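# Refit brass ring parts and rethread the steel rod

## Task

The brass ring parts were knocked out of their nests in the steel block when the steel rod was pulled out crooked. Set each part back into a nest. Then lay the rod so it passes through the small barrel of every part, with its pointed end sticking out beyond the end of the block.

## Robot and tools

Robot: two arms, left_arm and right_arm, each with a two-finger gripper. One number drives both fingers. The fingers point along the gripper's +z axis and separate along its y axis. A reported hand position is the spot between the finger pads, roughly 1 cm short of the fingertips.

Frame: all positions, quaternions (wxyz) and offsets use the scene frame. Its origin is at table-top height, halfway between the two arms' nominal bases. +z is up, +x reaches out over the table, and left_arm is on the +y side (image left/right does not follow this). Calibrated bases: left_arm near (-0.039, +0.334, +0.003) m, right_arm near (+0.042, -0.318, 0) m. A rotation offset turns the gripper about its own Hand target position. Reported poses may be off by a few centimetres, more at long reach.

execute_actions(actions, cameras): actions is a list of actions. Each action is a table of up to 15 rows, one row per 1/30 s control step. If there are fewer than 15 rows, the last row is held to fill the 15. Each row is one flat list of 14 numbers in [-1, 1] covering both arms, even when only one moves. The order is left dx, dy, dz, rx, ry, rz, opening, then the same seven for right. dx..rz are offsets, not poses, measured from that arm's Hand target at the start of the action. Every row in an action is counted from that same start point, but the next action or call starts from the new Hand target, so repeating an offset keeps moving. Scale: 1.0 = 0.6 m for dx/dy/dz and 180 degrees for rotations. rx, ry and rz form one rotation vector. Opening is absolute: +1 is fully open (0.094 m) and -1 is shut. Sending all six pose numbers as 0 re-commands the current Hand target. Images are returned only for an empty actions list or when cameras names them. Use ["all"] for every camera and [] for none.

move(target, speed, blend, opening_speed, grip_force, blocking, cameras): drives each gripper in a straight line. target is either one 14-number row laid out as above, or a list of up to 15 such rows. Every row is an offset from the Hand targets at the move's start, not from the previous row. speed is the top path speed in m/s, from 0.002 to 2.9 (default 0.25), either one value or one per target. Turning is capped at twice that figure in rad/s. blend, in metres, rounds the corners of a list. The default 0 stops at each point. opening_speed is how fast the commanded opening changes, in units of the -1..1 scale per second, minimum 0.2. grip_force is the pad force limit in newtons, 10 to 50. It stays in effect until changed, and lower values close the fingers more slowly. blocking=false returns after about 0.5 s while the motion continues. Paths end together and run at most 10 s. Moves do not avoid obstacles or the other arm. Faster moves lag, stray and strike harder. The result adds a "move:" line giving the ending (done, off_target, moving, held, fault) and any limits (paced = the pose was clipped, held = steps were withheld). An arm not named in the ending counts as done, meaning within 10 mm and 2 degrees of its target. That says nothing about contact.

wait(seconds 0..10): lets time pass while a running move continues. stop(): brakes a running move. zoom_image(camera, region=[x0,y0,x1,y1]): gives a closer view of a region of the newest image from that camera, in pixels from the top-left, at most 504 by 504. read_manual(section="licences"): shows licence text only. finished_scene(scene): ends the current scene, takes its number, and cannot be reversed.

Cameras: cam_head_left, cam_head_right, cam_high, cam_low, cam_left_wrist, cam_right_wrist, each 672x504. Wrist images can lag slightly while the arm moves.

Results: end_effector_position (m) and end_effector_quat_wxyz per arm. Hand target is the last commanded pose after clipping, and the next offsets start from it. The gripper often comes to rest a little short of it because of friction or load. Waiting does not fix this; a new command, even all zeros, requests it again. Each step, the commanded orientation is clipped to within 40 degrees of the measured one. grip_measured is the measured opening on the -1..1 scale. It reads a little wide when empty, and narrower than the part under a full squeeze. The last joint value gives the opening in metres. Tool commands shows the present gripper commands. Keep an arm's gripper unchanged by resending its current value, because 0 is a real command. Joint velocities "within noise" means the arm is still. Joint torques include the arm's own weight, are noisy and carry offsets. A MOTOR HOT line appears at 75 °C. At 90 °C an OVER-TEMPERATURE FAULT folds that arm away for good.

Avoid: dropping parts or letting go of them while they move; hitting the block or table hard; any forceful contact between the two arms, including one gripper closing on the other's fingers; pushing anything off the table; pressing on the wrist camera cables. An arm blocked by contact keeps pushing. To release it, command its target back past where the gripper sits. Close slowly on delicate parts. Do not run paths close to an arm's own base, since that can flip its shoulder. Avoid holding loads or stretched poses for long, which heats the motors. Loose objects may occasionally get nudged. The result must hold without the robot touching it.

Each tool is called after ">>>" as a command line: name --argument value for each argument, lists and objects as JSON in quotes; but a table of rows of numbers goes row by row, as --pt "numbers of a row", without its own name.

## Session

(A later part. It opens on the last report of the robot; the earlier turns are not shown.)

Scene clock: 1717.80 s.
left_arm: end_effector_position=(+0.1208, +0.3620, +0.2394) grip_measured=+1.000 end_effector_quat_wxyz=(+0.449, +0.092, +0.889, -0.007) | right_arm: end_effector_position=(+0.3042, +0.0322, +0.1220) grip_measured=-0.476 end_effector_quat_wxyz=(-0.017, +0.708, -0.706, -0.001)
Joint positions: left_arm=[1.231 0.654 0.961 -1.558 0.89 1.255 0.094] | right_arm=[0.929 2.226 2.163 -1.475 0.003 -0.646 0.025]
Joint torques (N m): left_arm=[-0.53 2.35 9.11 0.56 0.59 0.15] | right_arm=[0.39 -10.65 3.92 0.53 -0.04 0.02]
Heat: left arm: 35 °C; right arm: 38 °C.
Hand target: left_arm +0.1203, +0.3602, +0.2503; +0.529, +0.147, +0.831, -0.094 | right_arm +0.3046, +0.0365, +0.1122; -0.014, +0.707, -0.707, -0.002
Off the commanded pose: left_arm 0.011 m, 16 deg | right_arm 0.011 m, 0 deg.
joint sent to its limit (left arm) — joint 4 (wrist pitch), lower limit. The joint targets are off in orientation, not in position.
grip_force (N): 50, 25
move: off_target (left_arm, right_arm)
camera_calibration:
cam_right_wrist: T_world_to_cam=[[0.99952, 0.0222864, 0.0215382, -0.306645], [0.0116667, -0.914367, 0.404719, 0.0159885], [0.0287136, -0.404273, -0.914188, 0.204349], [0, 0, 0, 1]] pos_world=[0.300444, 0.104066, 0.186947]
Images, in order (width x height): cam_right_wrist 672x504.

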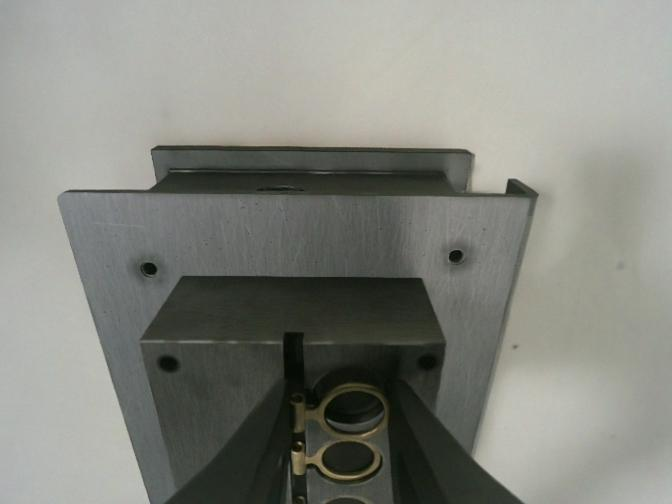

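>>> move --pt "0 0 0 0 0 0 1 -0.0013 -0.0017 0.02 0 0 0 -0.6" --pt "0 0 0 0 0 0 1 -0.0013 -0.0017 0.0 0 0 0 -0.6" --speed 0.05 --blend '[0.003, 0]' --cameras '["cam_right_wrist"]'

>>> zoom_image --camera "cam_right_wrist" --region '[280, 350, 410, 460]'

Scene clock: 1750.43 s.
left_arm: end_effector_position=(+0.1208, +0.3620, +0.2394) grip_measured=+1.000 end_effector_quat_wxyz=(+0.449, +0.092, +0.889, -0.007) | right_arm: end_effector_position=(+0.3039, +0.0318, +0.1201) grip_measured=-0.476 end_effector_quat_wxyz=(-0.015, +0.707, -0.707, -0.001)
Joint positions: left_arm=[1.231 0.654 0.961 -1.558 0.89 1.255 0.094] | right_arm=[0.929 2.226 2.156 -1.471 0.003 -0.646 0.025]
Joint torques (N m): left_arm=[-0.51 2.36 9.17 0.57 0.58 0.13] | right_arm=[0.4 -11.04 3.71 0.52 -0.04 0.03]
Heat: left arm: 35 °C; right arm: 38 °C.
Hand target: left_arm +0.1203, +0.3602, +0.2503; +0.529, +0.147, +0.831, -0.094 | right_arm +0.3038, +0.0354, +0.1122; -0.014, +0.707, -0.707, -0.002
Off the commanded pose: left_arm 0.011 m, 16 deg | right_arm 0.009 m, 0 deg.
joint sent to its limit (left arm) — joint 4 (wrist pitch), lower limit. The joint targets are off in orientation, not in position.
grip_force (N): 50, 25
move: off_target (left_arm)
camera_calibration:
cam_right_wrist: T_world_to_cam=[[0.999572, 0.021942, 0.0193559, -0.306071], [0.0121632, -0.913274, 0.407165, 0.0159408], [0.0266112, -0.406755, -0.91315, 0.203047], [0, 0, 0, 1]] pos_world=[0.300343, 0.103864, 0.184846]
Images, in order (width x height): cam_right_wrist 672x504.

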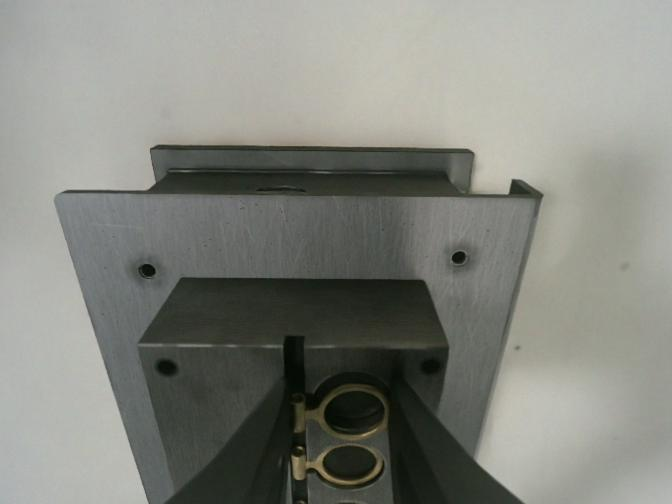

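Scaled by 3.877.

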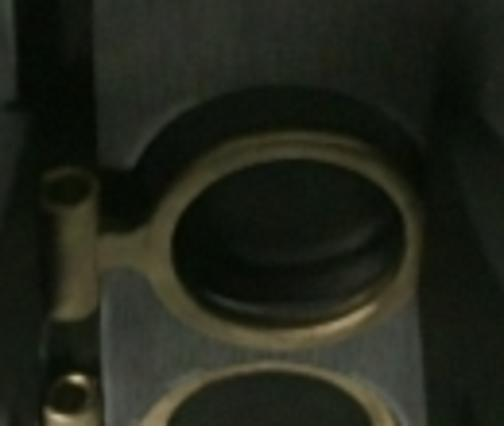

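>>> move --pt "0 0 0 0 0 0 1 -0.0021 0.0005 0.015 0 0 0 -0.6" --pt "0 0 0 0 0 0 1 -0.0021 0.0005 0.0 0 0 0 -0.6" --speed 0.05 --blend '[0.003, 0]' --cameras '["cam_right_wrist"]'

>>> zoom_image --camera "cam_right_wrist" --region '[280, 350, 410, 460]'

Scene clock: 1762.70 s.
left_arm: end_effector_position=(+0.1208, +0.3620, +0.2394) grip_measured=+1.000 end_effector_quat_wxyz=(+0.449, +0.092, +0.889, -0.007) | right_arm: end_effector_position=(+0.3033, +0.0323, +0.1198) grip_measured=-0.476 end_effector_quat_wxyz=(-0.015, +0.707, -0.707, -0.001)
Joint positions: left_arm=[1.231 0.654 0.961 -1.558 0.89 1.255 0.094] | right_arm=[0.93 2.226 2.155 -1.469 0.003 -0.643 0.025]
Joint torques (N m): left_arm=[-0.49 2.39 9.16 0.58 0.59 0.13] | right_arm=[0.49 -11.33 3.51 0.53 -0.04 0.03]
Heat: left arm: 35 °C; right arm: 38 °C.
Hand target: left_arm +0.1203, +0.3602, +0.2503; +0.529, +0.147, +0.831, -0.094 | right_arm +0.3026, +0.0358, +0.1122; -0.014, +0.707, -0.707, -0.002
Off the commanded pose: left_arm 0.011 m, 16 deg | right_arm 0.008 m, 0 deg.
joint sent to its limit (left arm) — joint 4 (wrist pitch), lower limit. The joint targets are off in orientation, not in position.
grip_force (N): 50, 25
move: off_target (left_arm)
camera_calibration:
cam_right_wrist: T_world_to_cam=[[0.999574, 0.0216225, 0.0196061, -0.30549], [0.0117637, -0.913191, 0.407363, 0.0166014], [0.0267123, -0.406958, -0.913056, 0.202965], [0, 0, 0, 1]] pos_world=[0.299743, 0.104364, 0.184546]
Images, in order (width x height): cam_right_wrist 672x504.

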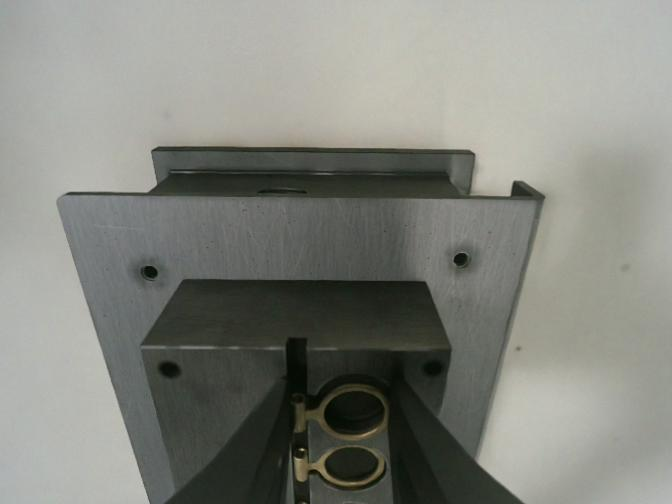

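Scaled by 3.877.

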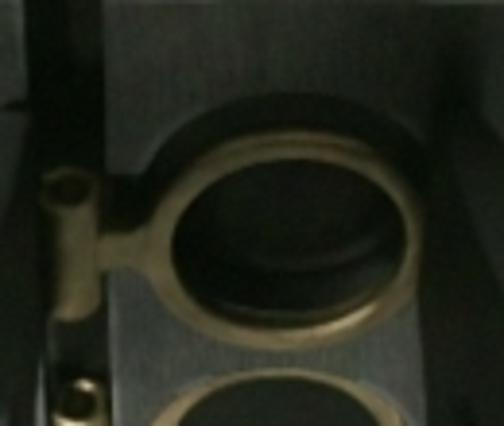

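>>> move --pt "0 0 0 0 0 0 1 -0.0004 -0.0007 0.01 0 0 0 -0.6" --pt "0 0 0 0 0 0 1 -0.0004 -0.0007 -0.003 0 0 0 -0.6" --speed 0.04 --blend '[0.003, 0]' --cameras '["cam_right_wrist"]'

>>> zoom_image --camera "cam_right_wrist" --region '[280, 350, 410, 460]'

Scene clock: 1777.37 s.
left_arm: end_effector_position=(+0.1208, +0.3620, +0.2394) grip_measured=+1.000 end_effector_quat_wxyz=(+0.449, +0.092, +0.889, -0.007) | right_arm: end_effector_position=(+0.3033, +0.0322, +0.1191) grip_measured=-0.476 end_effector_quat_wxyz=(-0.015, +0.707, -0.707, -0.001)
Joint positions: left_arm=[1.231 0.654 0.961 -1.558 0.89 1.255 0.094] | right_arm=[0.93 2.226 2.152 -1.468 0.003 -0.643 0.025]
Joint torques (N m): left_arm=[-0.53 2.35 9.11 0.57 0.57 0.14] | right_arm=[0.47 -11.59 2.77 0.59 -0.04 0.03]
Heat: left arm: 35 °C; right arm: 39 °C.
Hand target: left_arm +0.1203, +0.3602, +0.2503; +0.529, +0.147, +0.831, -0.094 | right_arm +0.3023, +0.0354, +0.1104; -0.014, +0.707, -0.707, -0.002
Off the commanded pose: left_arm 0.011 m, 16 deg | right_arm 0.009 m, 0 deg.
joint sent to its limit (left arm) — joint 4 (wrist pitch), lower limit. The joint targets are off in orientation, not in position.
grip_force (N): 50, 25
move: off_target (left_arm)
camera_calibration:
cam_right_wrist: T_world_to_cam=[[0.999592, 0.0212041, 0.019127, -0.305348], [0.0115603, -0.912941, 0.407927, 0.0168582], [0.0261116, -0.40754, -0.912814, 0.202431], [0, 0, 0, 1]] pos_world=[0.299743, 0.104364, 0.183745]
Images, in order (width x height): cam_right_wrist 672x504.

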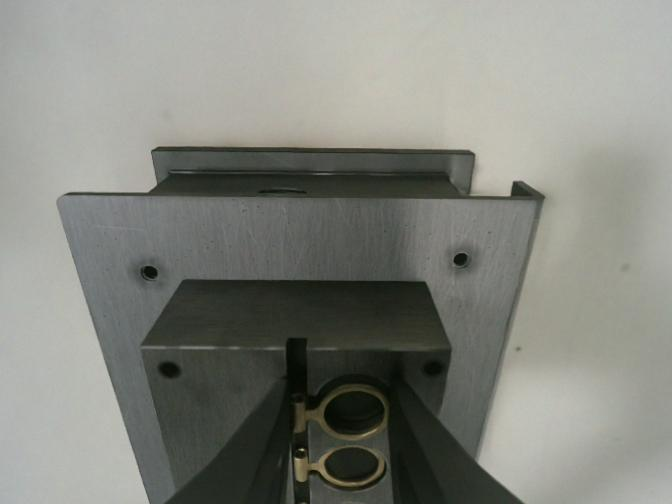

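Scaled by 3.877.

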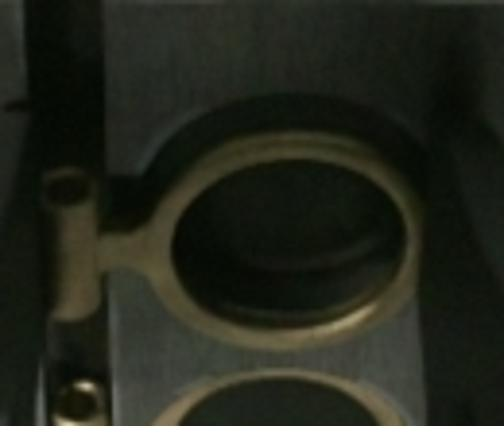

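>>> move --target '[0,0,0,0,0,0,1,0,0,0,0,0,0,-0.38]' --speed 0.04 --opening_speed 0.2 --cameras '["cam_right_wrist"]'

>>> zoom_image --camera "cam_right_wrist" --region '[280, 350, 410, 460]'

Scene clock: 1784.00 s.
left_arm: end_effector_position=(+0.1208, +0.3620, +0.2394) grip_measured=+1.000 end_effector_quat_wxyz=(+0.449, +0.092, +0.889, -0.007) | right_arm: end_effector_position=(+0.3049, +0.0323, +0.1192) grip_measured=-0.382 end_effector_quat_wxyz=(-0.017, +0.707, -0.707, +0.003)
Joint positions: left_arm=[1.231 0.654 0.961 -1.558 0.89 1.255 0.094] | right_arm=[0.93 2.226 2.152 -1.463 0.01 -0.643 0.029]
Joint torques (N m): left_arm=[-0.47 2.36 9.1 0.56 0.58 0.15] | right_arm=[0.47 -11.59 2.81 0.55 -0.1 0.03]
Heat: left arm: 35 °C; right arm: 39 °C.
Hand target: left_arm +0.1203, +0.3602, +0.2503; +0.529, +0.147, +0.831, -0.094 | right_arm +0.3023, +0.0354, +0.1104; -0.014, +0.707, -0.707, -0.002
Off the commanded pose: left_arm 0.011 m, 16 deg | right_arm 0.010 m, 1 deg.
joint sent to its limit (left arm) — joint 4 (wrist pitch), lower limit. The joint targets are off in orientation, not in position.
grip_force (N): 50, 25
move: off_target (left_arm)
camera_calibration:
cam_right_wrist: T_world_to_cam=[[0.999412, 0.0209839, 0.0271129, -0.307845], [0.0080734, -0.912622, 0.408724, 0.0178063], [0.0333204, -0.408265, -0.912255, 0.200245], [0, 0, 0, 1]] pos_world=[0.300848, 0.104463, 0.183744]
Images, in order (width x height): cam_right_wrist 672x504.

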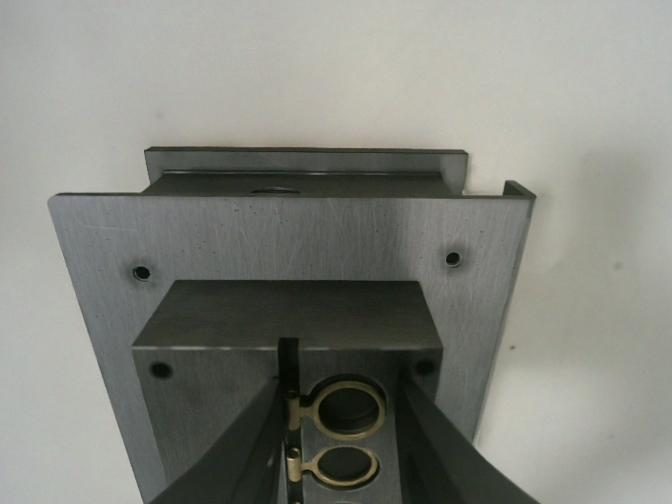

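Scaled by 3.877.

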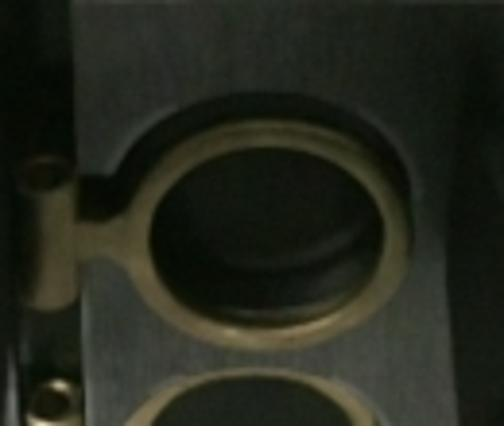

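>>> move --pt "0 0 0 0 0 0 1 0 0 0 0 0 0 -0.2" --pt "0 0 0 0 0 0 1 0 0 0.05 0 0 0 -0.2" --speed 0.06 --opening_speed 0.3 --cameras '["cam_right_wrist"]'

>>> zoom_image --camera "cam_right_wrist" --region '[260, 280, 420, 500]'

Scene clock: 1792.03 s.
left_arm: end_effector_position=(+0.1208, +0.3620, +0.2394) grip_measured=+1.000 end_effector_quat_wxyz=(+0.449, +0.092, +0.889, -0.007) | right_arm: end_effector_position=(+0.3060, +0.0327, +0.1473) grip_measured=-0.202 end_effector_quat_wxyz=(-0.032, +0.707, -0.707, +0.002)
Joint positions: left_arm=[1.231 0.654 0.961 -1.558 0.89 1.255 0.094] | right_arm=[0.93 2.226 2.265 -1.547 0.014 -0.643 0.038]
Joint torques (N m): left_arm=[-0.49 2.39 9.07 0.56 0.58 0.13] | right_arm=[0.47 -9.63 6.08 0.19 -0.14 0.03]
Heat: left arm: 35 °C; right arm: 39 °C.
Hand target: left_arm +0.1203, +0.3602, +0.2503; +0.529, +0.147, +0.831, -0.094 | right_arm +0.3023, +0.0354, +0.1404; -0.014, +0.707, -0.707, -0.002
Off the commanded pose: left_arm 0.011 m, 16 deg | right_arm 0.008 m, 2 deg.
joint sent to its limit (left arm) — joint 4 (wrist pitch), lower limit. The joint targets are off in orientation, not in position.
joint sent to its limit (right arm) — joint 4 (wrist pitch), lower limit. The joint targets still meet the commanded pose.
grip_force (N): 50, 25
move: off_target (left_arm)
camera_calibration:
cam_right_wrist: T_world_to_cam=[[0.998645, 0.0201002, 0.0479975, -0.31267], [-0.000185717, -0.921002, 0.389557, 0.0122845], [0.052036, -0.389038, -0.919751, 0.220745], [0, 0, 0, 1]] pos_world=[0.300762, 0.103477, 0.213253]
Images, in order (width x height): cam_right_wrist 672x504.

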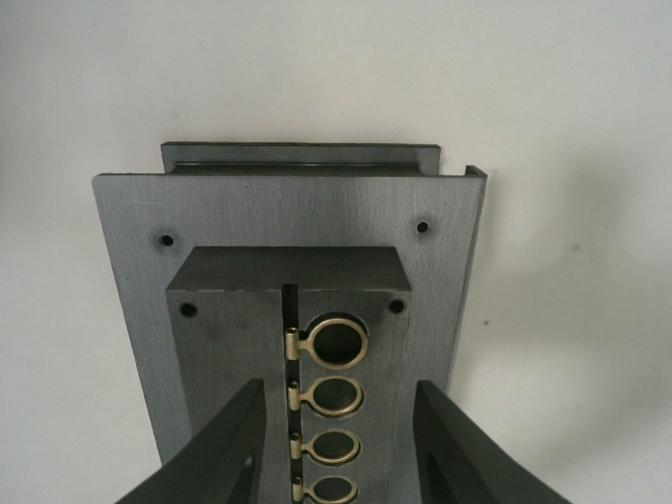

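Scaled by 2.291.

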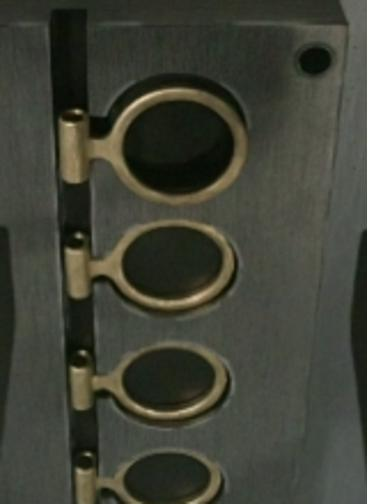

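>>> move --pt "0 0 0 0 0 0 1 0.002 -0.0003 0 0 0 0 -1" --pt "0 0 0 0 0 0 1 0.002 -0.0003 -0.048 0 0 0 -1" --speed 0.04 --cameras '["cam_right_wrist"]'

>>> zoom_image --camera "cam_right_wrist" --region '[260, 320, 420, 480]'

Scene clock: 1817.43 s.
left_arm: end_effector_position=(+0.1208, +0.3620, +0.2394) grip_measured=+1.000 end_effector_quat_wxyz=(+0.449, +0.092, +0.889, -0.007) | right_arm: end_effector_position=(+0.3025, +0.0283, +0.1206) grip_measured=-0.967 end_effector_quat_wxyz=(-0.009, +0.707, -0.707, +0.005)
Joint positions: left_arm=[1.231 0.654 0.961 -1.558 0.89 1.255 0.094] | right_arm=[0.93 2.226 2.158 -1.487 0.013 -0.643 0.002]
Joint torques (N m): left_arm=[-0.55 2.35 9.11 0.57 0.59 0.13] | right_arm=[0.24 -11.41 3.06 0.67 -0.13 0]
Heat: left arm: 35 °C; right arm: 38 °C.
Hand target: left_arm +0.1203, +0.3602, +0.2503; +0.529, +0.147, +0.831, -0.094 | right_arm +0.3034, +0.0352, +0.1116; -0.014, +0.707, -0.707, -0.002
Off the commanded pose: left_arm 0.011 m, 16 deg | right_arm 0.011 m, 1 deg.
joint sent to its limit (left arm) — joint 4 (wrist pitch), lower limit. The joint targets are off in orientation, not in position.
grip_force (N): 50, 25
move: off_target (left_arm, right_arm)
camera_calibration:
cam_right_wrist: T_world_to_cam=[[0.999597, 0.0212969, 0.0187672, -0.304537], [0.0113605, -0.906028, 0.423065, 0.0106629], [0.0260136, -0.422681, -0.905905, 0.201822], [0, 0, 0, 1]] pos_world=[0.299043, 0.101453, 0.184036]
Images, in order (width x height): cam_right_wrist 672x504.

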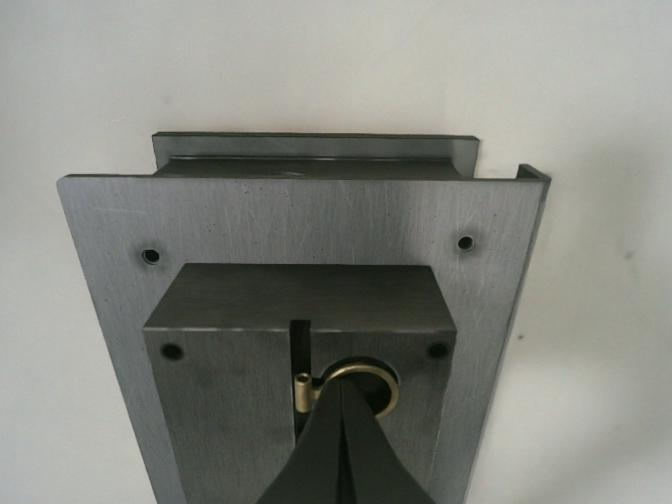

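Scaled by 3.150.

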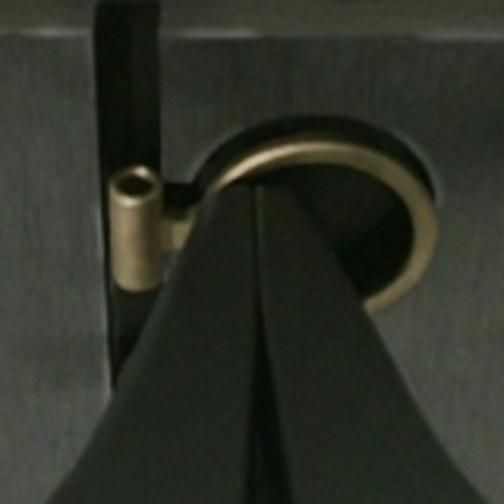

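>>> move --target '[0,0,0,0,0,0,1,0.0015,0.005,-0.005,0,0,0,-1]' --speed 0.03 --cameras '["cam_right_wrist"]'

>>> zoom_image --camera "cam_right_wrist" --region '[260, 320, 420, 480]'

Scene clock: 1824.03 s.
left_arm: end_effector_position=(+0.1208, +0.3620, +0.2394) grip_measured=+1.000 end_effector_quat_wxyz=(+0.449, +0.092, +0.889, -0.007) | right_arm: end_effector_position=(+0.3026, +0.0283, +0.1206) grip_measured=-0.967 end_effector_quat_wxyz=(-0.009, +0.707, -0.707, +0.005)
Joint positions: left_arm=[1.231 0.654 0.961 -1.558 0.89 1.255 0.094] | right_arm=[0.93 2.226 2.158 -1.487 0.013 -0.643 0.002]
Joint torques (N m): left_arm=[-0.53 2.32 9.13 0.57 0.57 0.12] | right_arm=[0.47 -10.37 3.69 0.71 -0.13 0.02]
Heat: left arm: 35 °C; right arm: 38 °C.
Hand target: left_arm +0.1203, +0.3602, +0.2503; +0.529, +0.147, +0.831, -0.094 | right_arm +0.3044, +0.0382, +0.1086; -0.014, +0.707, -0.707, -0.002
Off the commanded pose: left_arm 0.011 m, 16 deg | right_arm 0.016 m, 1 deg.
joint sent to its limit (left arm) — joint 4 (wrist pitch), lower limit. The joint targets are off in orientation, not in position.
grip_force (N): 50, 25
move: off_target (left_arm, right_arm)
camera_calibration:
cam_right_wrist: T_world_to_cam=[[0.999593, 0.0212846, 0.0189986, -0.304679], [0.0112596, -0.906162, 0.42278, 0.0108486], [0.0262146, -0.422394, -0.906033, 0.201796], [0, 0, 0, 1]] pos_world=[0.299143, 0.101553, 0.184036]
Images, in order (width x height): cam_right_wrist 672x504.

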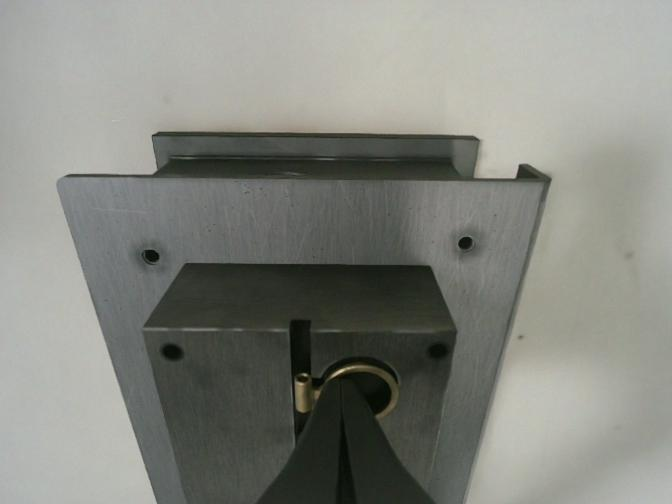

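Scaled by 3.150.

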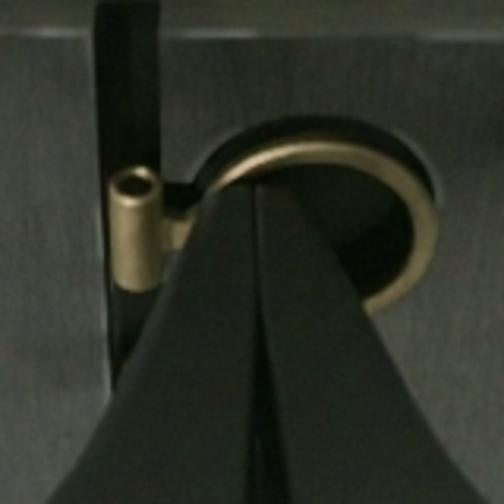

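>>> move --pt "0 0 0 0 0 0 1 0.0015 0.0 0.03 0 0 0 -1" --pt "0 0 0 0 0 0 1 0.0015 0.0 0.003 0 0 0 -1" --speed 0.04 --blend '[0.002, 0]' --cameras '["cam_right_wrist"]'

>>> zoom_image --camera "cam_right_wrist" --region '[260, 320, 420, 480]'

Scene clock: 1831.30 s.
left_arm: end_effector_position=(+0.1208, +0.3620, +0.2394) grip_measured=+1.000 end_effector_quat_wxyz=(+0.449, +0.092, +0.889, -0.007) | right_arm: end_effector_position=(+0.3059, +0.0327, +0.1220) grip_measured=-0.967 end_effector_quat_wxyz=(-0.019, +0.707, -0.707, +0.004)
Joint positions: left_arm=[1.231 0.654 0.961 -1.558 0.89 1.255 0.094] | right_arm=[0.93 2.229 2.168 -1.473 0.013 -0.643 0.002]
Joint torques (N m): left_arm=[-0.49 2.36 9.11 0.57 0.59 0.15] | right_arm=[0.31 -10.32 4.01 0.54 -0.13 0.01]
Heat: left arm: 35 °C; right arm: 38 °C.
Hand target: left_arm +0.1203, +0.3602, +0.2503; +0.529, +0.147, +0.831, -0.094 | right_arm +0.3053, +0.0382, +0.1104; -0.014, +0.707, -0.707, -0.002
Off the commanded pose: left_arm 0.011 m, 16 deg | right_arm 0.013 m, 1 deg.
joint sent to its limit (left arm) — joint 4 (wrist pitch), lower limit. The joint targets are off in orientation, not in position.
grip_force (N): 50, 25
move: off_target (left_arm, right_arm)
camera_calibration:
cam_right_wrist: T_world_to_cam=[[0.99928, 0.0209091, 0.0316509, -0.309534], [0.0061853, -0.913017, 0.407874, 0.0177499], [0.0374261, -0.407385, -0.912489, 0.201741], [0, 0, 0, 1]] pos_world=[0.301651, 0.104864, 0.186643]
Images, in order (width x height): cam_right_wrist 672x504.

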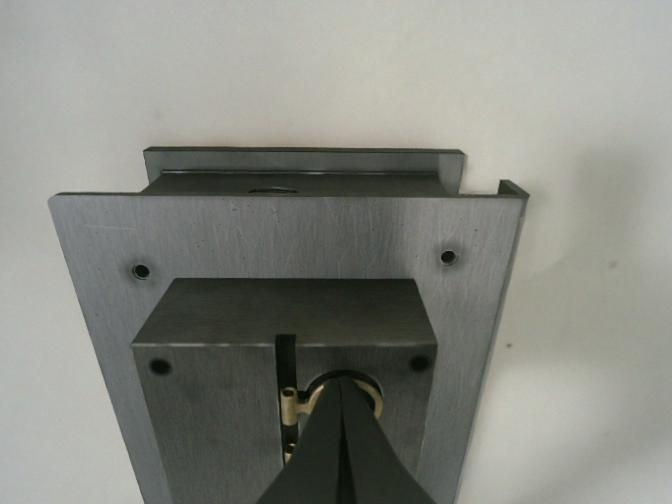

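Scaled by 3.150.

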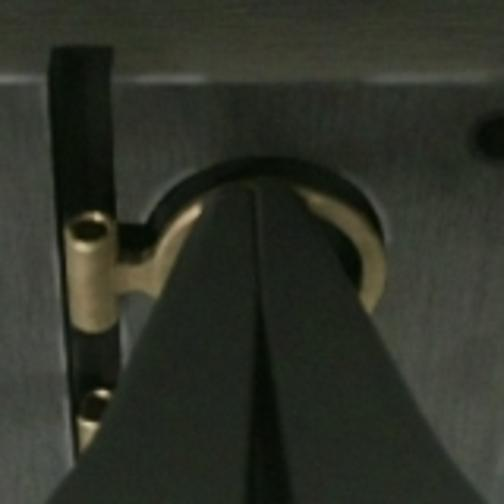

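>>> move --target '[0,0,0,0,0,0,1,0.0,0.0,-0.009,0,0,0,-1]' --speed 0.03 --cameras '["cam_right_wrist"]'

>>> zoom_image --camera "cam_right_wrist" --region '[260, 320, 420, 480]'

Scene clock: 1834.97 s.
left_arm: end_effector_position=(+0.1208, +0.3620, +0.2394) grip_measured=+1.000 end_effector_quat_wxyz=(+0.449, +0.092, +0.889, -0.007) | right_arm: end_effector_position=(+0.3058, +0.0327, +0.1186) grip_measured=-0.967 end_effector_quat_wxyz=(-0.018, +0.707, -0.707, +0.004)
Joint positions: left_arm=[1.231 0.654 0.961 -1.558 0.89 1.255 0.094] | right_arm=[0.93 2.229 2.155 -1.462 0.013 -0.643 0.002]
Joint torques (N m): left_arm=[-0.51 2.37 9.1 0.57 0.58 0.13] | right_arm=[0.32 -10.54 3.03 0.65 -0.13 0.01]
Heat: left arm: 35 °C; right arm: 39 °C.
Hand target: left_arm +0.1203, +0.3602, +0.2503; +0.529, +0.147, +0.831, -0.094 | right_arm +0.3053, +0.0382, +0.1049; -0.014, +0.707, -0.707, -0.002
Off the commanded pose: left_arm 0.011 m, 16 deg | right_arm 0.015 m, 1 deg.
joint sent to its limit (left arm) — joint 4 (wrist pitch), lower limit. The joint targets are off in orientation, not in position.
grip_force (N): 50, 25
move: off_target (left_arm, right_arm)
camera_calibration:
cam_right_wrist: T_world_to_cam=[[0.999331, 0.0209938, 0.0299508, -0.309134], [0.00687827, -0.912127, 0.40985, 0.0186443], [0.0359232, -0.40937, -0.911661, 0.199005], [0, 0, 0, 1]] pos_world=[0.30165, 0.104963, 0.183042]
Images, in order (width x height): cam_right_wrist 672x504.

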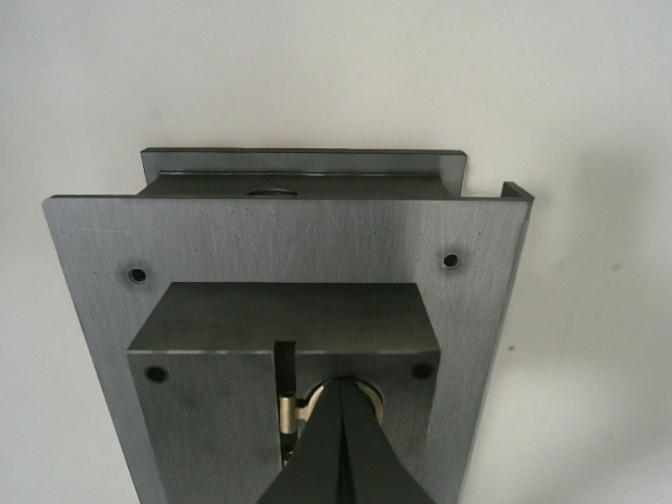

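Scaled by 3.150.

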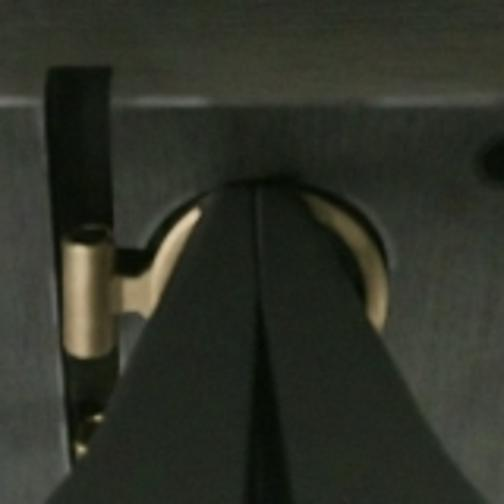

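>>> move --target '[0,0,0,0,0,0,1,0.0,0.0,-0.009,0,0,0,-1]' --speed 0.03 --cameras '["cam_right_wrist"]'

>>> zoom_image --camera "cam_right_wrist" --region '[260, 320, 420, 480]'

Scene clock: 1842.87 s.
left_arm: end_effector_position=(+0.1208, +0.3620, +0.2394) grip_measured=+1.000 end_effector_quat_wxyz=(+0.449, +0.092, +0.889, -0.007) | right_arm: end_effector_position=(+0.3058, +0.0327, +0.1178) grip_measured=-0.967 end_effector_quat_wxyz=(-0.020, +0.707, -0.707, +0.004)
Joint positions: left_arm=[1.231 0.654 0.961 -1.558 0.89 1.255 0.094] | right_arm=[0.93 2.223 2.141 -1.45 0.013 -0.643 0.002]
Joint torques (N m): left_arm=[-0.51 2.36 9.14 0.57 0.58 0.16] | right_arm=[0.31 -10.35 2.15 0.75 -0.13 0.01]
Heat: left arm: 35 °C; right arm: 40 °C.
Hand target: left_arm +0.1203, +0.3602, +0.2503; +0.529, +0.147, +0.831, -0.094 | right_arm +0.3053, +0.0383, +0.0997; -0.014, +0.707, -0.707, -0.002
Off the commanded pose: left_arm 0.011 m, 16 deg | right_arm 0.019 m, 1 deg.
joint sent to its limit (left arm) — joint 4 (wrist pitch), lower limit. The joint targets are off in orientation, not in position.
grip_force (N): 50, 25
move: off_target (left_arm, right_arm)
camera_calibration:
cam_right_wrist: T_world_to_cam=[[0.999252, 0.0208324, 0.0325685, -0.309449], [0.00578747, -0.913516, 0.406762, 0.0196565], [0.0382257, -0.406269, -0.912953, 0.197558], [0, 0, 0, 1]] pos_world=[0.301552, 0.104665, 0.182444]
Images, in order (width x height): cam_right_wrist 672x504.

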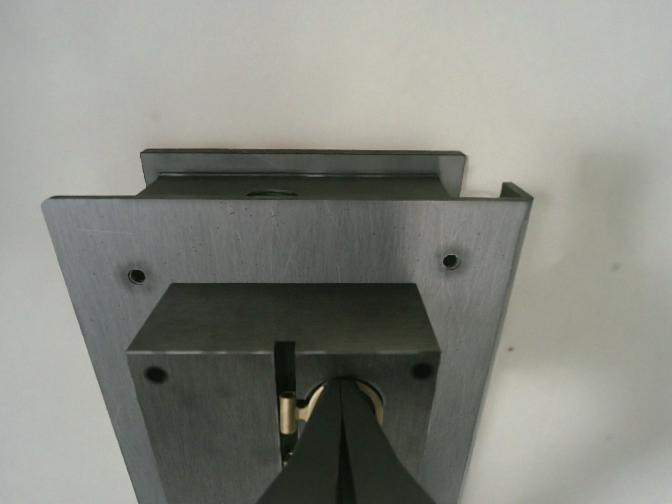

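Scaled by 3.150.

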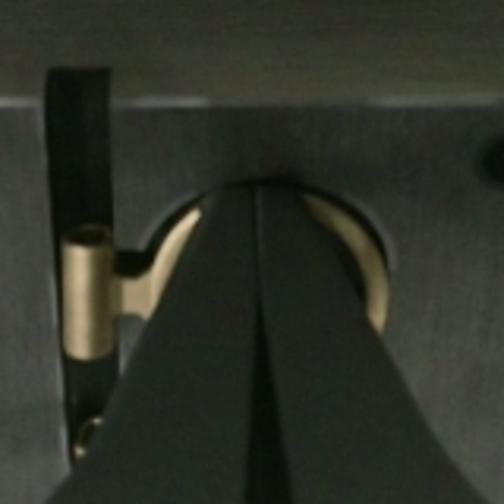

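>>> move --target '[0,0,0,0,0,0,1,0.0,0.0,0.065,0,0,0,-1]' --speed 0.06 --cameras '["cam_right_wrist"]'

>>> zoom_image --camera "cam_right_wrist" --region '[260, 280, 420, 500]'

Scene clock: 1848.13 s.
left_arm: end_effector_position=(+0.1208, +0.3620, +0.2394) grip_measured=+1.000 end_effector_quat_wxyz=(+0.449, +0.092, +0.889, -0.007) | right_arm: end_effector_position=(+0.3082, +0.0358, +0.1465) grip_measured=-0.967 end_effector_quat_wxyz=(-0.034, +0.707, -0.707, +0.002)
Joint positions: left_arm=[1.231 0.654 0.961 -1.558 0.89 1.255 0.094] | right_arm=[0.93 2.24 2.284 -1.547 0.013 -0.643 0.002]
Joint torques (N m): left_arm=[-0.47 2.35 9.14 0.59 0.58 0.14] | right_arm=[0.32 -9.62 6.19 0.21 -0.13 0.01]
Heat: left arm: 35 °C; right arm: 41 °C.
Hand target: left_arm +0.1203, +0.3602, +0.2503; +0.529, +0.147, +0.831, -0.094 | right_arm +0.3053, +0.0383, +0.1386; -0.014, +0.707, -0.707, -0.002
Off the commanded pose: left_arm 0.011 m, 16 deg | right_arm 0.009 m, 2 deg.
joint sent to its limit (left arm) — joint 4 (wrist pitch), lower limit. The joint targets are off in orientation, not in position.
joint sent to its limit (right arm) — joint 4 (wrist pitch), lower limit. The joint targets still meet the commanded pose.
grip_force (N): 50, 25
move: off_target (left_arm)
camera_calibration:
cam_right_wrist: T_world_to_cam=[[0.998516, 0.0198787, 0.0506916, -0.315112], [-0.00118583, -0.922815, 0.38524, 0.0164741], [0.0544371, -0.384729, -0.921423, 0.22045], [0, 0, 0, 1]] pos_world=[0.302663, 0.10628, 0.212755]
Images, in order (width x height): cam_right_wrist 672x504.

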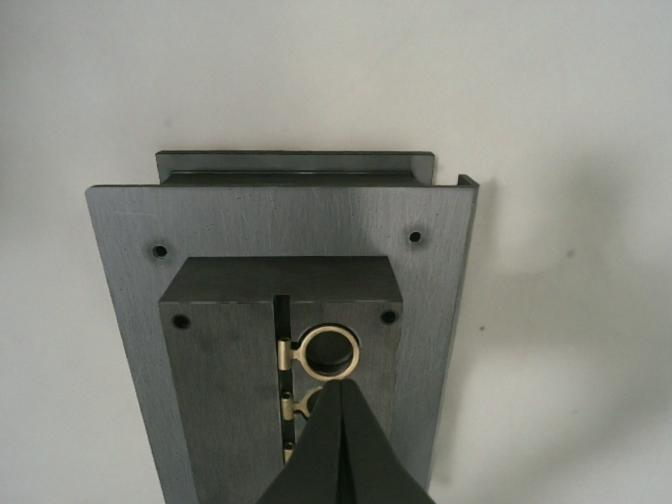

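Scaled by 2.291.

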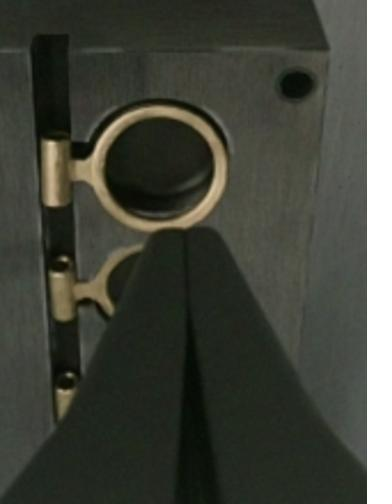

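>>> move --pt "0 0 0 0 0 0 1 0.0051 -0.0124 0.0 0 0 0 -1" --pt "0 0 0 0 0 0 1 0.0051 -0.0124 -0.045 0 0 0 -1" --speed 0.05 --blend '[0.0, 0]' --cameras '["cam_right_wrist"]'

>>> zoom_image --camera "cam_right_wrist" --region '[260, 320, 420, 480]'

Scene clock: 1862.00 s.
left_arm: end_effector_position=(+0.1208, +0.3620, +0.2394) grip_measured=+1.000 end_effector_quat_wxyz=(+0.449, +0.092, +0.889, -0.007) | right_arm: end_effector_position=(+0.3055, +0.0266, +0.1200) grip_measured=-0.967 end_effector_quat_wxyz=(-0.008, +0.707, -0.707, +0.005)
Joint positions: left_arm=[1.231 0.654 0.961 -1.558 0.89 1.255 0.094] | right_arm=[0.922 2.23 2.163 -1.489 0.011 -0.651 0.002]
Joint torques (N m): left_arm=[-0.54 2.37 9.14 0.57 0.59 0.13] | right_arm=[-0.39 -11.74 2.58 0.71 -0.12 -0.08]
Heat: left arm: 35 °C; right arm: 41 °C.
Hand target: left_arm +0.1203, +0.3602, +0.2503; +0.529, +0.147, +0.831, -0.094 | right_arm +0.3083, +0.0307, +0.1116; -0.014, +0.707, -0.707, -0.002
Off the commanded pose: left_arm 0.011 m, 16 deg | right_arm 0.010 m, 1 deg.
joint sent to its limit (left arm) — joint 4 (wrist pitch), lower limit. The joint targets are off in orientation, not in position.
grip_force (N): 50, 25
move: off_target (left_arm)
camera_calibration:
cam_right_wrist: T_world_to_cam=[[0.999648, 0.0206413, 0.0166389, -0.307249], [0.0116571, -0.905862, 0.423413, 0.00926031], [0.0238123, -0.42307, -0.905784, 0.201201], [0, 0, 0, 1]] pos_world=[0.302242, 0.0998528, 0.183436]
Images, in order (width x height): cam_right_wrist 672x504.

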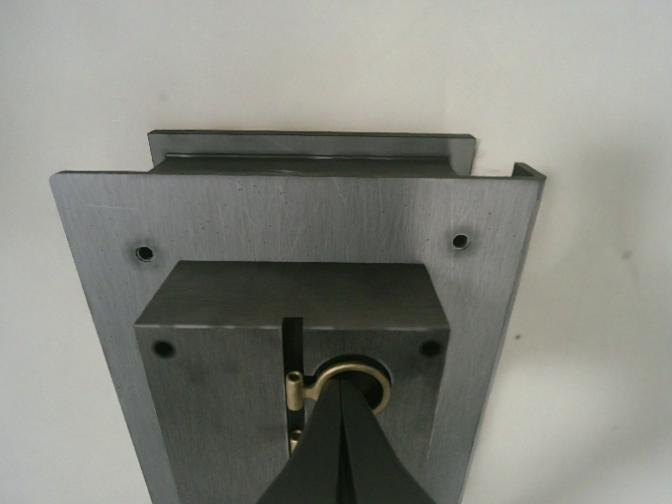

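Scaled by 3.150.

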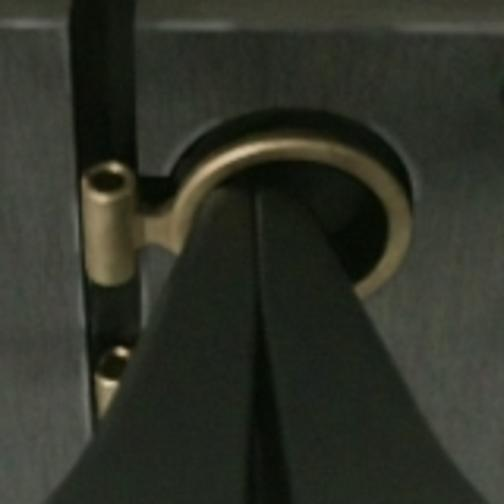

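>>> move --target '[0,0,0,0,0,0,1,0.0015,0.0067,0.001,0,0,0,-1]' --speed 0.03 --cameras '["cam_right_wrist"]'

>>> zoom_image --camera "cam_right_wrist" --region '[260, 320, 420, 480]'

Scene clock: 1868.33 s.
left_arm: end_effector_position=(+0.1208, +0.3620, +0.2394) grip_measured=+1.000 end_effector_quat_wxyz=(+0.449, +0.092, +0.889, -0.007) | right_arm: end_effector_position=(+0.3055, +0.0267, +0.1201) grip_measured=-0.967 end_effector_quat_wxyz=(-0.008, +0.707, -0.707, +0.005)
Joint positions: left_arm=[1.231 0.654 0.961 -1.558 0.89 1.255 0.094] | right_arm=[0.922 2.23 2.163 -1.489 0.011 -0.651 0.002]
Joint torques (N m): left_arm=[-0.47 2.39 9.07 0.56 0.59 0.14] | right_arm=[-0.02 -10.45 4.77 0.58 -0.12 -0.04]
Heat: left arm: 35 °C; right arm: 41 °C.
Hand target: left_arm +0.1203, +0.3602, +0.2503; +0.529, +0.147, +0.831, -0.094 | right_arm +0.3092, +0.0347, +0.1121; -0.014, +0.707, -0.707, -0.002
Off the commanded pose: left_arm 0.011 m, 16 deg | right_arm 0.012 m, 1 deg.
joint sent to its limit (left arm) — joint 4 (wrist pitch), lower limit. The joint targets are off in orientation, not in position.
grip_force (N): 50, 25
move: off_target (left_arm, right_arm)
camera_calibration:
cam_right_wrist: T_world_to_cam=[[0.999645, 0.0206297, 0.0168701, -0.307291], [0.0115563, -0.905996, 0.423129, 0.00931406], [0.0240133, -0.422784, -0.905912, 0.201226], [0, 0, 0, 1]] pos_world=[0.302242, 0.099853, 0.183536]
Images, in order (width x height): cam_right_wrist 672x504.

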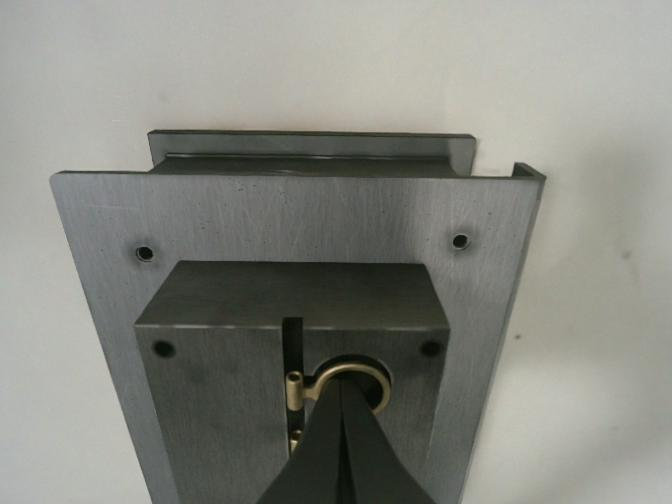

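Scaled by 3.150.

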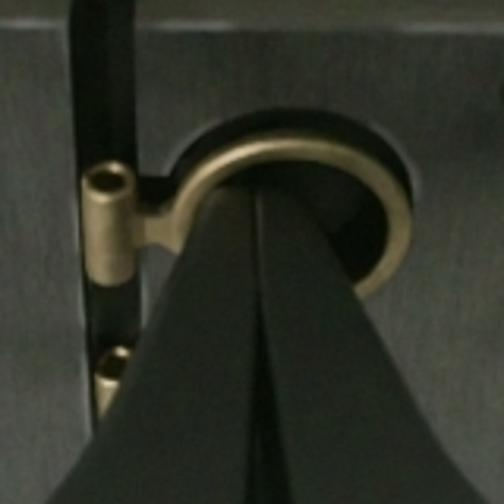

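>>> move --pt "0 0 0 0 0 0 1 0 0 0.03 0 0 0 -1" --pt "0 0 0 0 0 0 1 -0.0032 0.0103 0.07 0 0 -0.5 -0.3" --pt "0 0 0 0 0 0 1 -0.0032 0.0103 0.04 0 0 -0.5 -0.3" --speed '[0.06, 0.12, 0.08]' --blend '[0.005, 0, 0]' --cameras '["cam_right_wrist"]'

>>> zoom_image --camera "cam_right_wrist" --region '[220, 280, 460, 480]'

Scene clock: 1905.23 s.
left_arm: end_effector_position=(+0.1208, +0.3620, +0.2394) grip_measured=+1.000 end_effector_quat_wxyz=(+0.449, +0.092, +0.889, -0.007) | right_arm: end_effector_position=(+0.3073, +0.0404, +0.1443) grip_measured=-0.302 end_effector_quat_wxyz=(+0.027, -0.002, +0.999, +0.022)
Joint positions: left_arm=[1.231 0.654 0.961 -1.558 0.89 1.255 0.094] | right_arm=[0.94 2.256 2.302 -1.55 0.017 0.934 0.033]
Joint torques (N m): left_arm=[-0.51 2.36 9.09 0.57 0.58 0.15] | right_arm=[0.43 -9.76 6 0.24 0.08 0.05]
Heat: left arm: 36 °C; right arm: 39 °C.
Hand target: left_arm +0.1203, +0.3602, +0.2503; +0.529, +0.147, +0.831, -0.094 | right_arm +0.3074, +0.0409, +0.1361; +0.011, -0.001, +1.000, -0.008
Off the commanded pose: left_arm 0.011 m, 16 deg | right_arm 0.008 m, 4 deg.
joint sent to its limit (left arm) — joint 4 (wrist pitch), lower limit. The joint targets are off in orientation, not in position.
joint sent to its limit (right arm) — joint 4 (wrist pitch), lower limit. The joint targets still meet the commanded pose.
grip_force (N): 50, 25
move: off_target (left_arm, right_arm); target 2's new opening was sent with right_arm's hand 0.007 m and 4 deg from that target
camera_calibration:
cam_right_wrist: T_world_to_cam=[[0.0257808, -0.998693, -0.0441424, 0.0395521], [-0.925561, -0.0405309, 0.376423, 0.271254], [-0.37772, 0.031152, -0.925396, 0.336867], [0, 0, 0, 1]] pos_world=[0.377284, 0.0400004, 0.211375]
Images, in order (width x height): cam_right_wrist 672x504.

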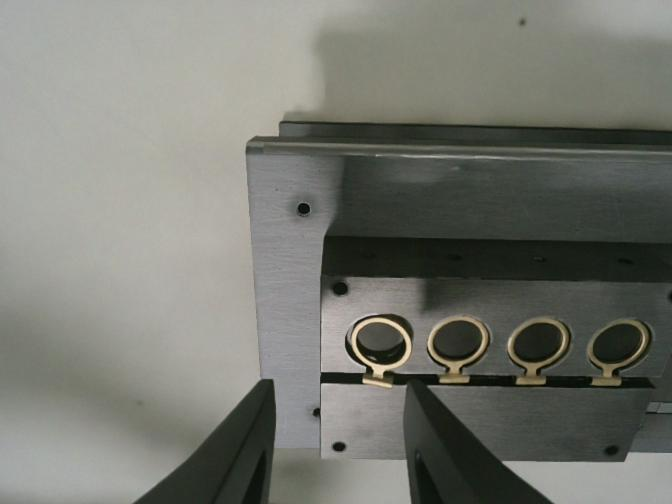

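Scaled by 2.100.

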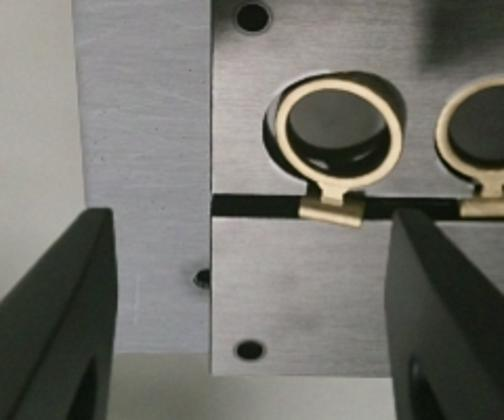

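>>> zoom_image --camera "cam_right_wrist" --region '[320, 290, 500, 410]'

Scaled by 2.800.

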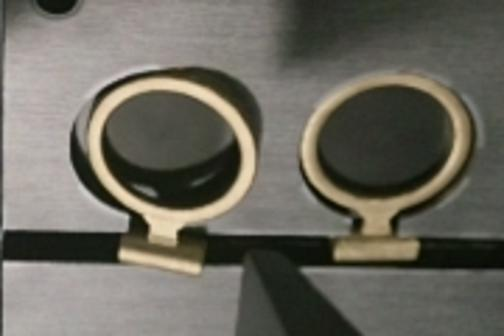

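>>> move --target '[0,0,0,0,0,0,1,0.0,-0.0042,-0.03,0,0,0,-0.3]' --speed 0.06 --cameras '["cam_right_wrist"]'

>>> zoom_image --camera "cam_right_wrist" --region '[220, 330, 460, 500]'

Scene clock: 1944.80 s.
left_arm: end_effector_position=(+0.1208, +0.3620, +0.2394) grip_measured=+1.000 end_effector_quat_wxyz=(+0.449, +0.092, +0.889, -0.007) | right_arm: end_effector_position=(+0.3076, +0.0408, +0.1339) grip_measured=-0.302 end_effector_quat_wxyz=(+0.020, -0.002, +1.000, +0.012)
Joint positions: left_arm=[1.231 0.654 0.961 -1.558 0.89 1.255 0.094] | right_arm=[0.94 2.28 2.302 -1.55 0.017 0.934 0.033]
Joint torques (N m): left_arm=[-0.46 2.39 9.13 0.56 0.59 0.15] | right_arm=[0.1 -9.98 3.85 0.32 0.08 0.02]
Heat: left arm: 36 °C; right arm: 41 °C.
Hand target: left_arm +0.1203, +0.3602, +0.2503; +0.529, +0.147, +0.831, -0.094 | right_arm +0.3074, +0.0384, +0.1182; +0.011, -0.001, +1.000, -0.008
Off the commanded pose: left_arm 0.011 m, 16 deg | right_arm 0.016 m, 3 deg.
joint sent to its limit (left arm) — joint 4 (wrist pitch), lower limit. The joint targets are off in orientation, not in position.
grip_force (N): 50, 25
move: off_target (left_arm, right_arm)
camera_calibration:
cam_right_wrist: T_world_to_cam=[[0.0252963, -0.999372, -0.0247943, 0.0370458], [-0.92003, -0.0329752, 0.390458, 0.271506], [-0.391031, 0.0129343, -0.920287, 0.33148], [0, 0, 0, 1]] pos_world=[0.378475, 0.041688, 0.199963]
Images, in order (width x height): cam_right_wrist 672x504.

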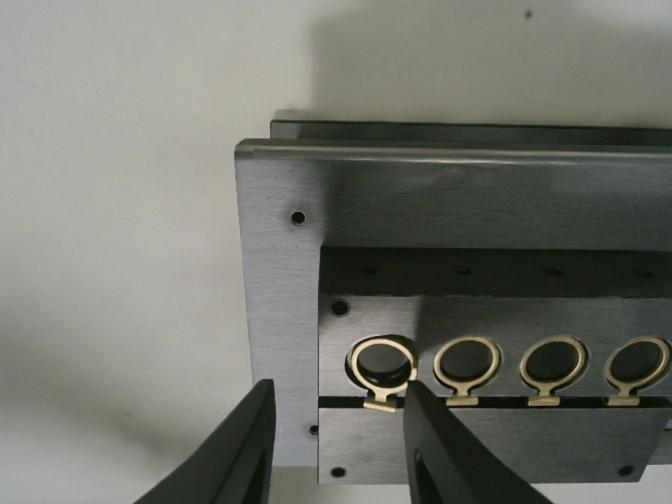

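Scaled by 2.100.

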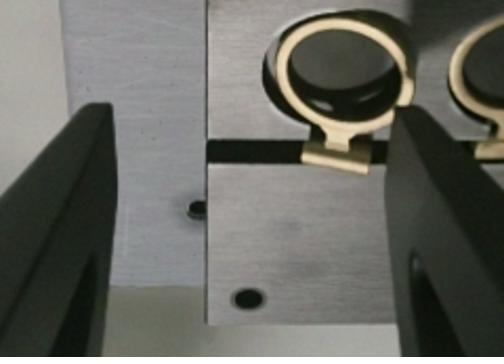

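>>> move --target '[0,0,0,0,0,0,1,0.0,0.0,-0.009,0,0,0,-0.05]' --speed 0.04 --cameras '["cam_right_wrist"]'

>>> zoom_image --camera "cam_right_wrist" --region '[220, 330, 460, 500]'

Scene clock: 1963.80 s.
left_arm: end_effector_position=(+0.1208, +0.3620, +0.2394) grip_measured=+1.000 end_effector_quat_wxyz=(+0.449, +0.092, +0.889, -0.007) | right_arm: end_effector_position=(+0.3042, +0.0363, +0.1252) grip_measured=-0.052 end_effector_quat_wxyz=(+0.011, -0.002, +1.000, +0.000)
Joint positions: left_arm=[1.231 0.654 0.961 -1.558 0.89 1.255 0.094] | right_arm=[0.94 2.28 2.268 -1.546 0.017 0.934 0.045]
Joint torques (N m): left_arm=[-0.51 2.36 9.1 0.57 0.6 0.14] | right_arm=[0.12 -10.52 3.82 0.47 0.08 0.02]
Heat: left arm: 36 °C; right arm: 40 °C.
Hand target: left_arm +0.1203, +0.3602, +0.2503; +0.529, +0.147, +0.831, -0.094 | right_arm +0.3074, +0.0384, +0.1128; +0.011, -0.001, +1.000, -0.008
Off the commanded pose: left_arm 0.011 m, 16 deg | right_arm 0.013 m, 1 deg.
joint sent to its limit (left arm) — joint 4 (wrist pitch), lower limit. The joint targets are off in orientation, not in position.
grip_force (N): 50, 25
move: off_target (left_arm, right_arm)
camera_calibration:
cam_right_wrist: T_world_to_cam=[[0.0250566, -0.999686, -0.000363938, 0.0293985], [-0.912741, -0.0230259, 0.40789, 0.266937], [-0.40777, -0.00988815, -0.913031, 0.327282], [0, 0, 0, 1]] pos_world=[0.376363, 0.0387719, 0.189948]
Images, in order (width x height): cam_right_wrist 672x504.

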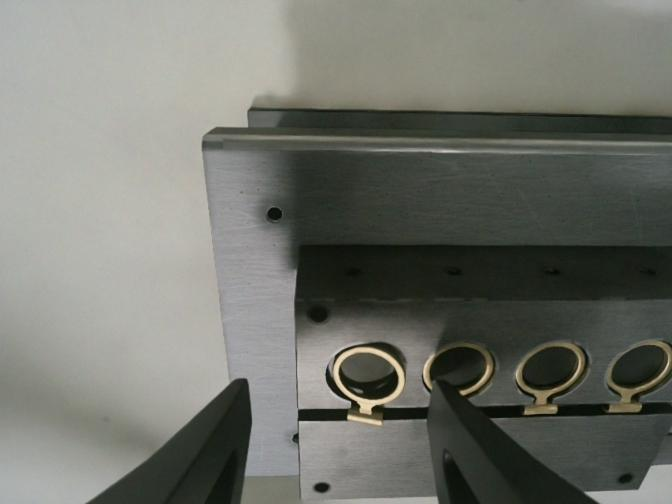

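Scaled by 2.100.

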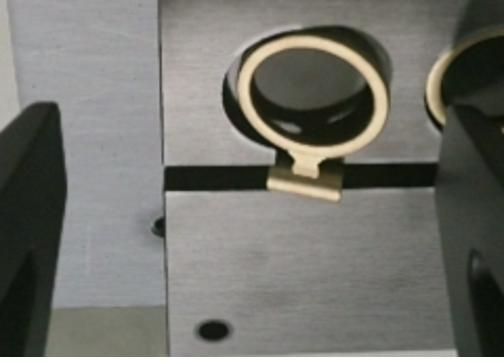

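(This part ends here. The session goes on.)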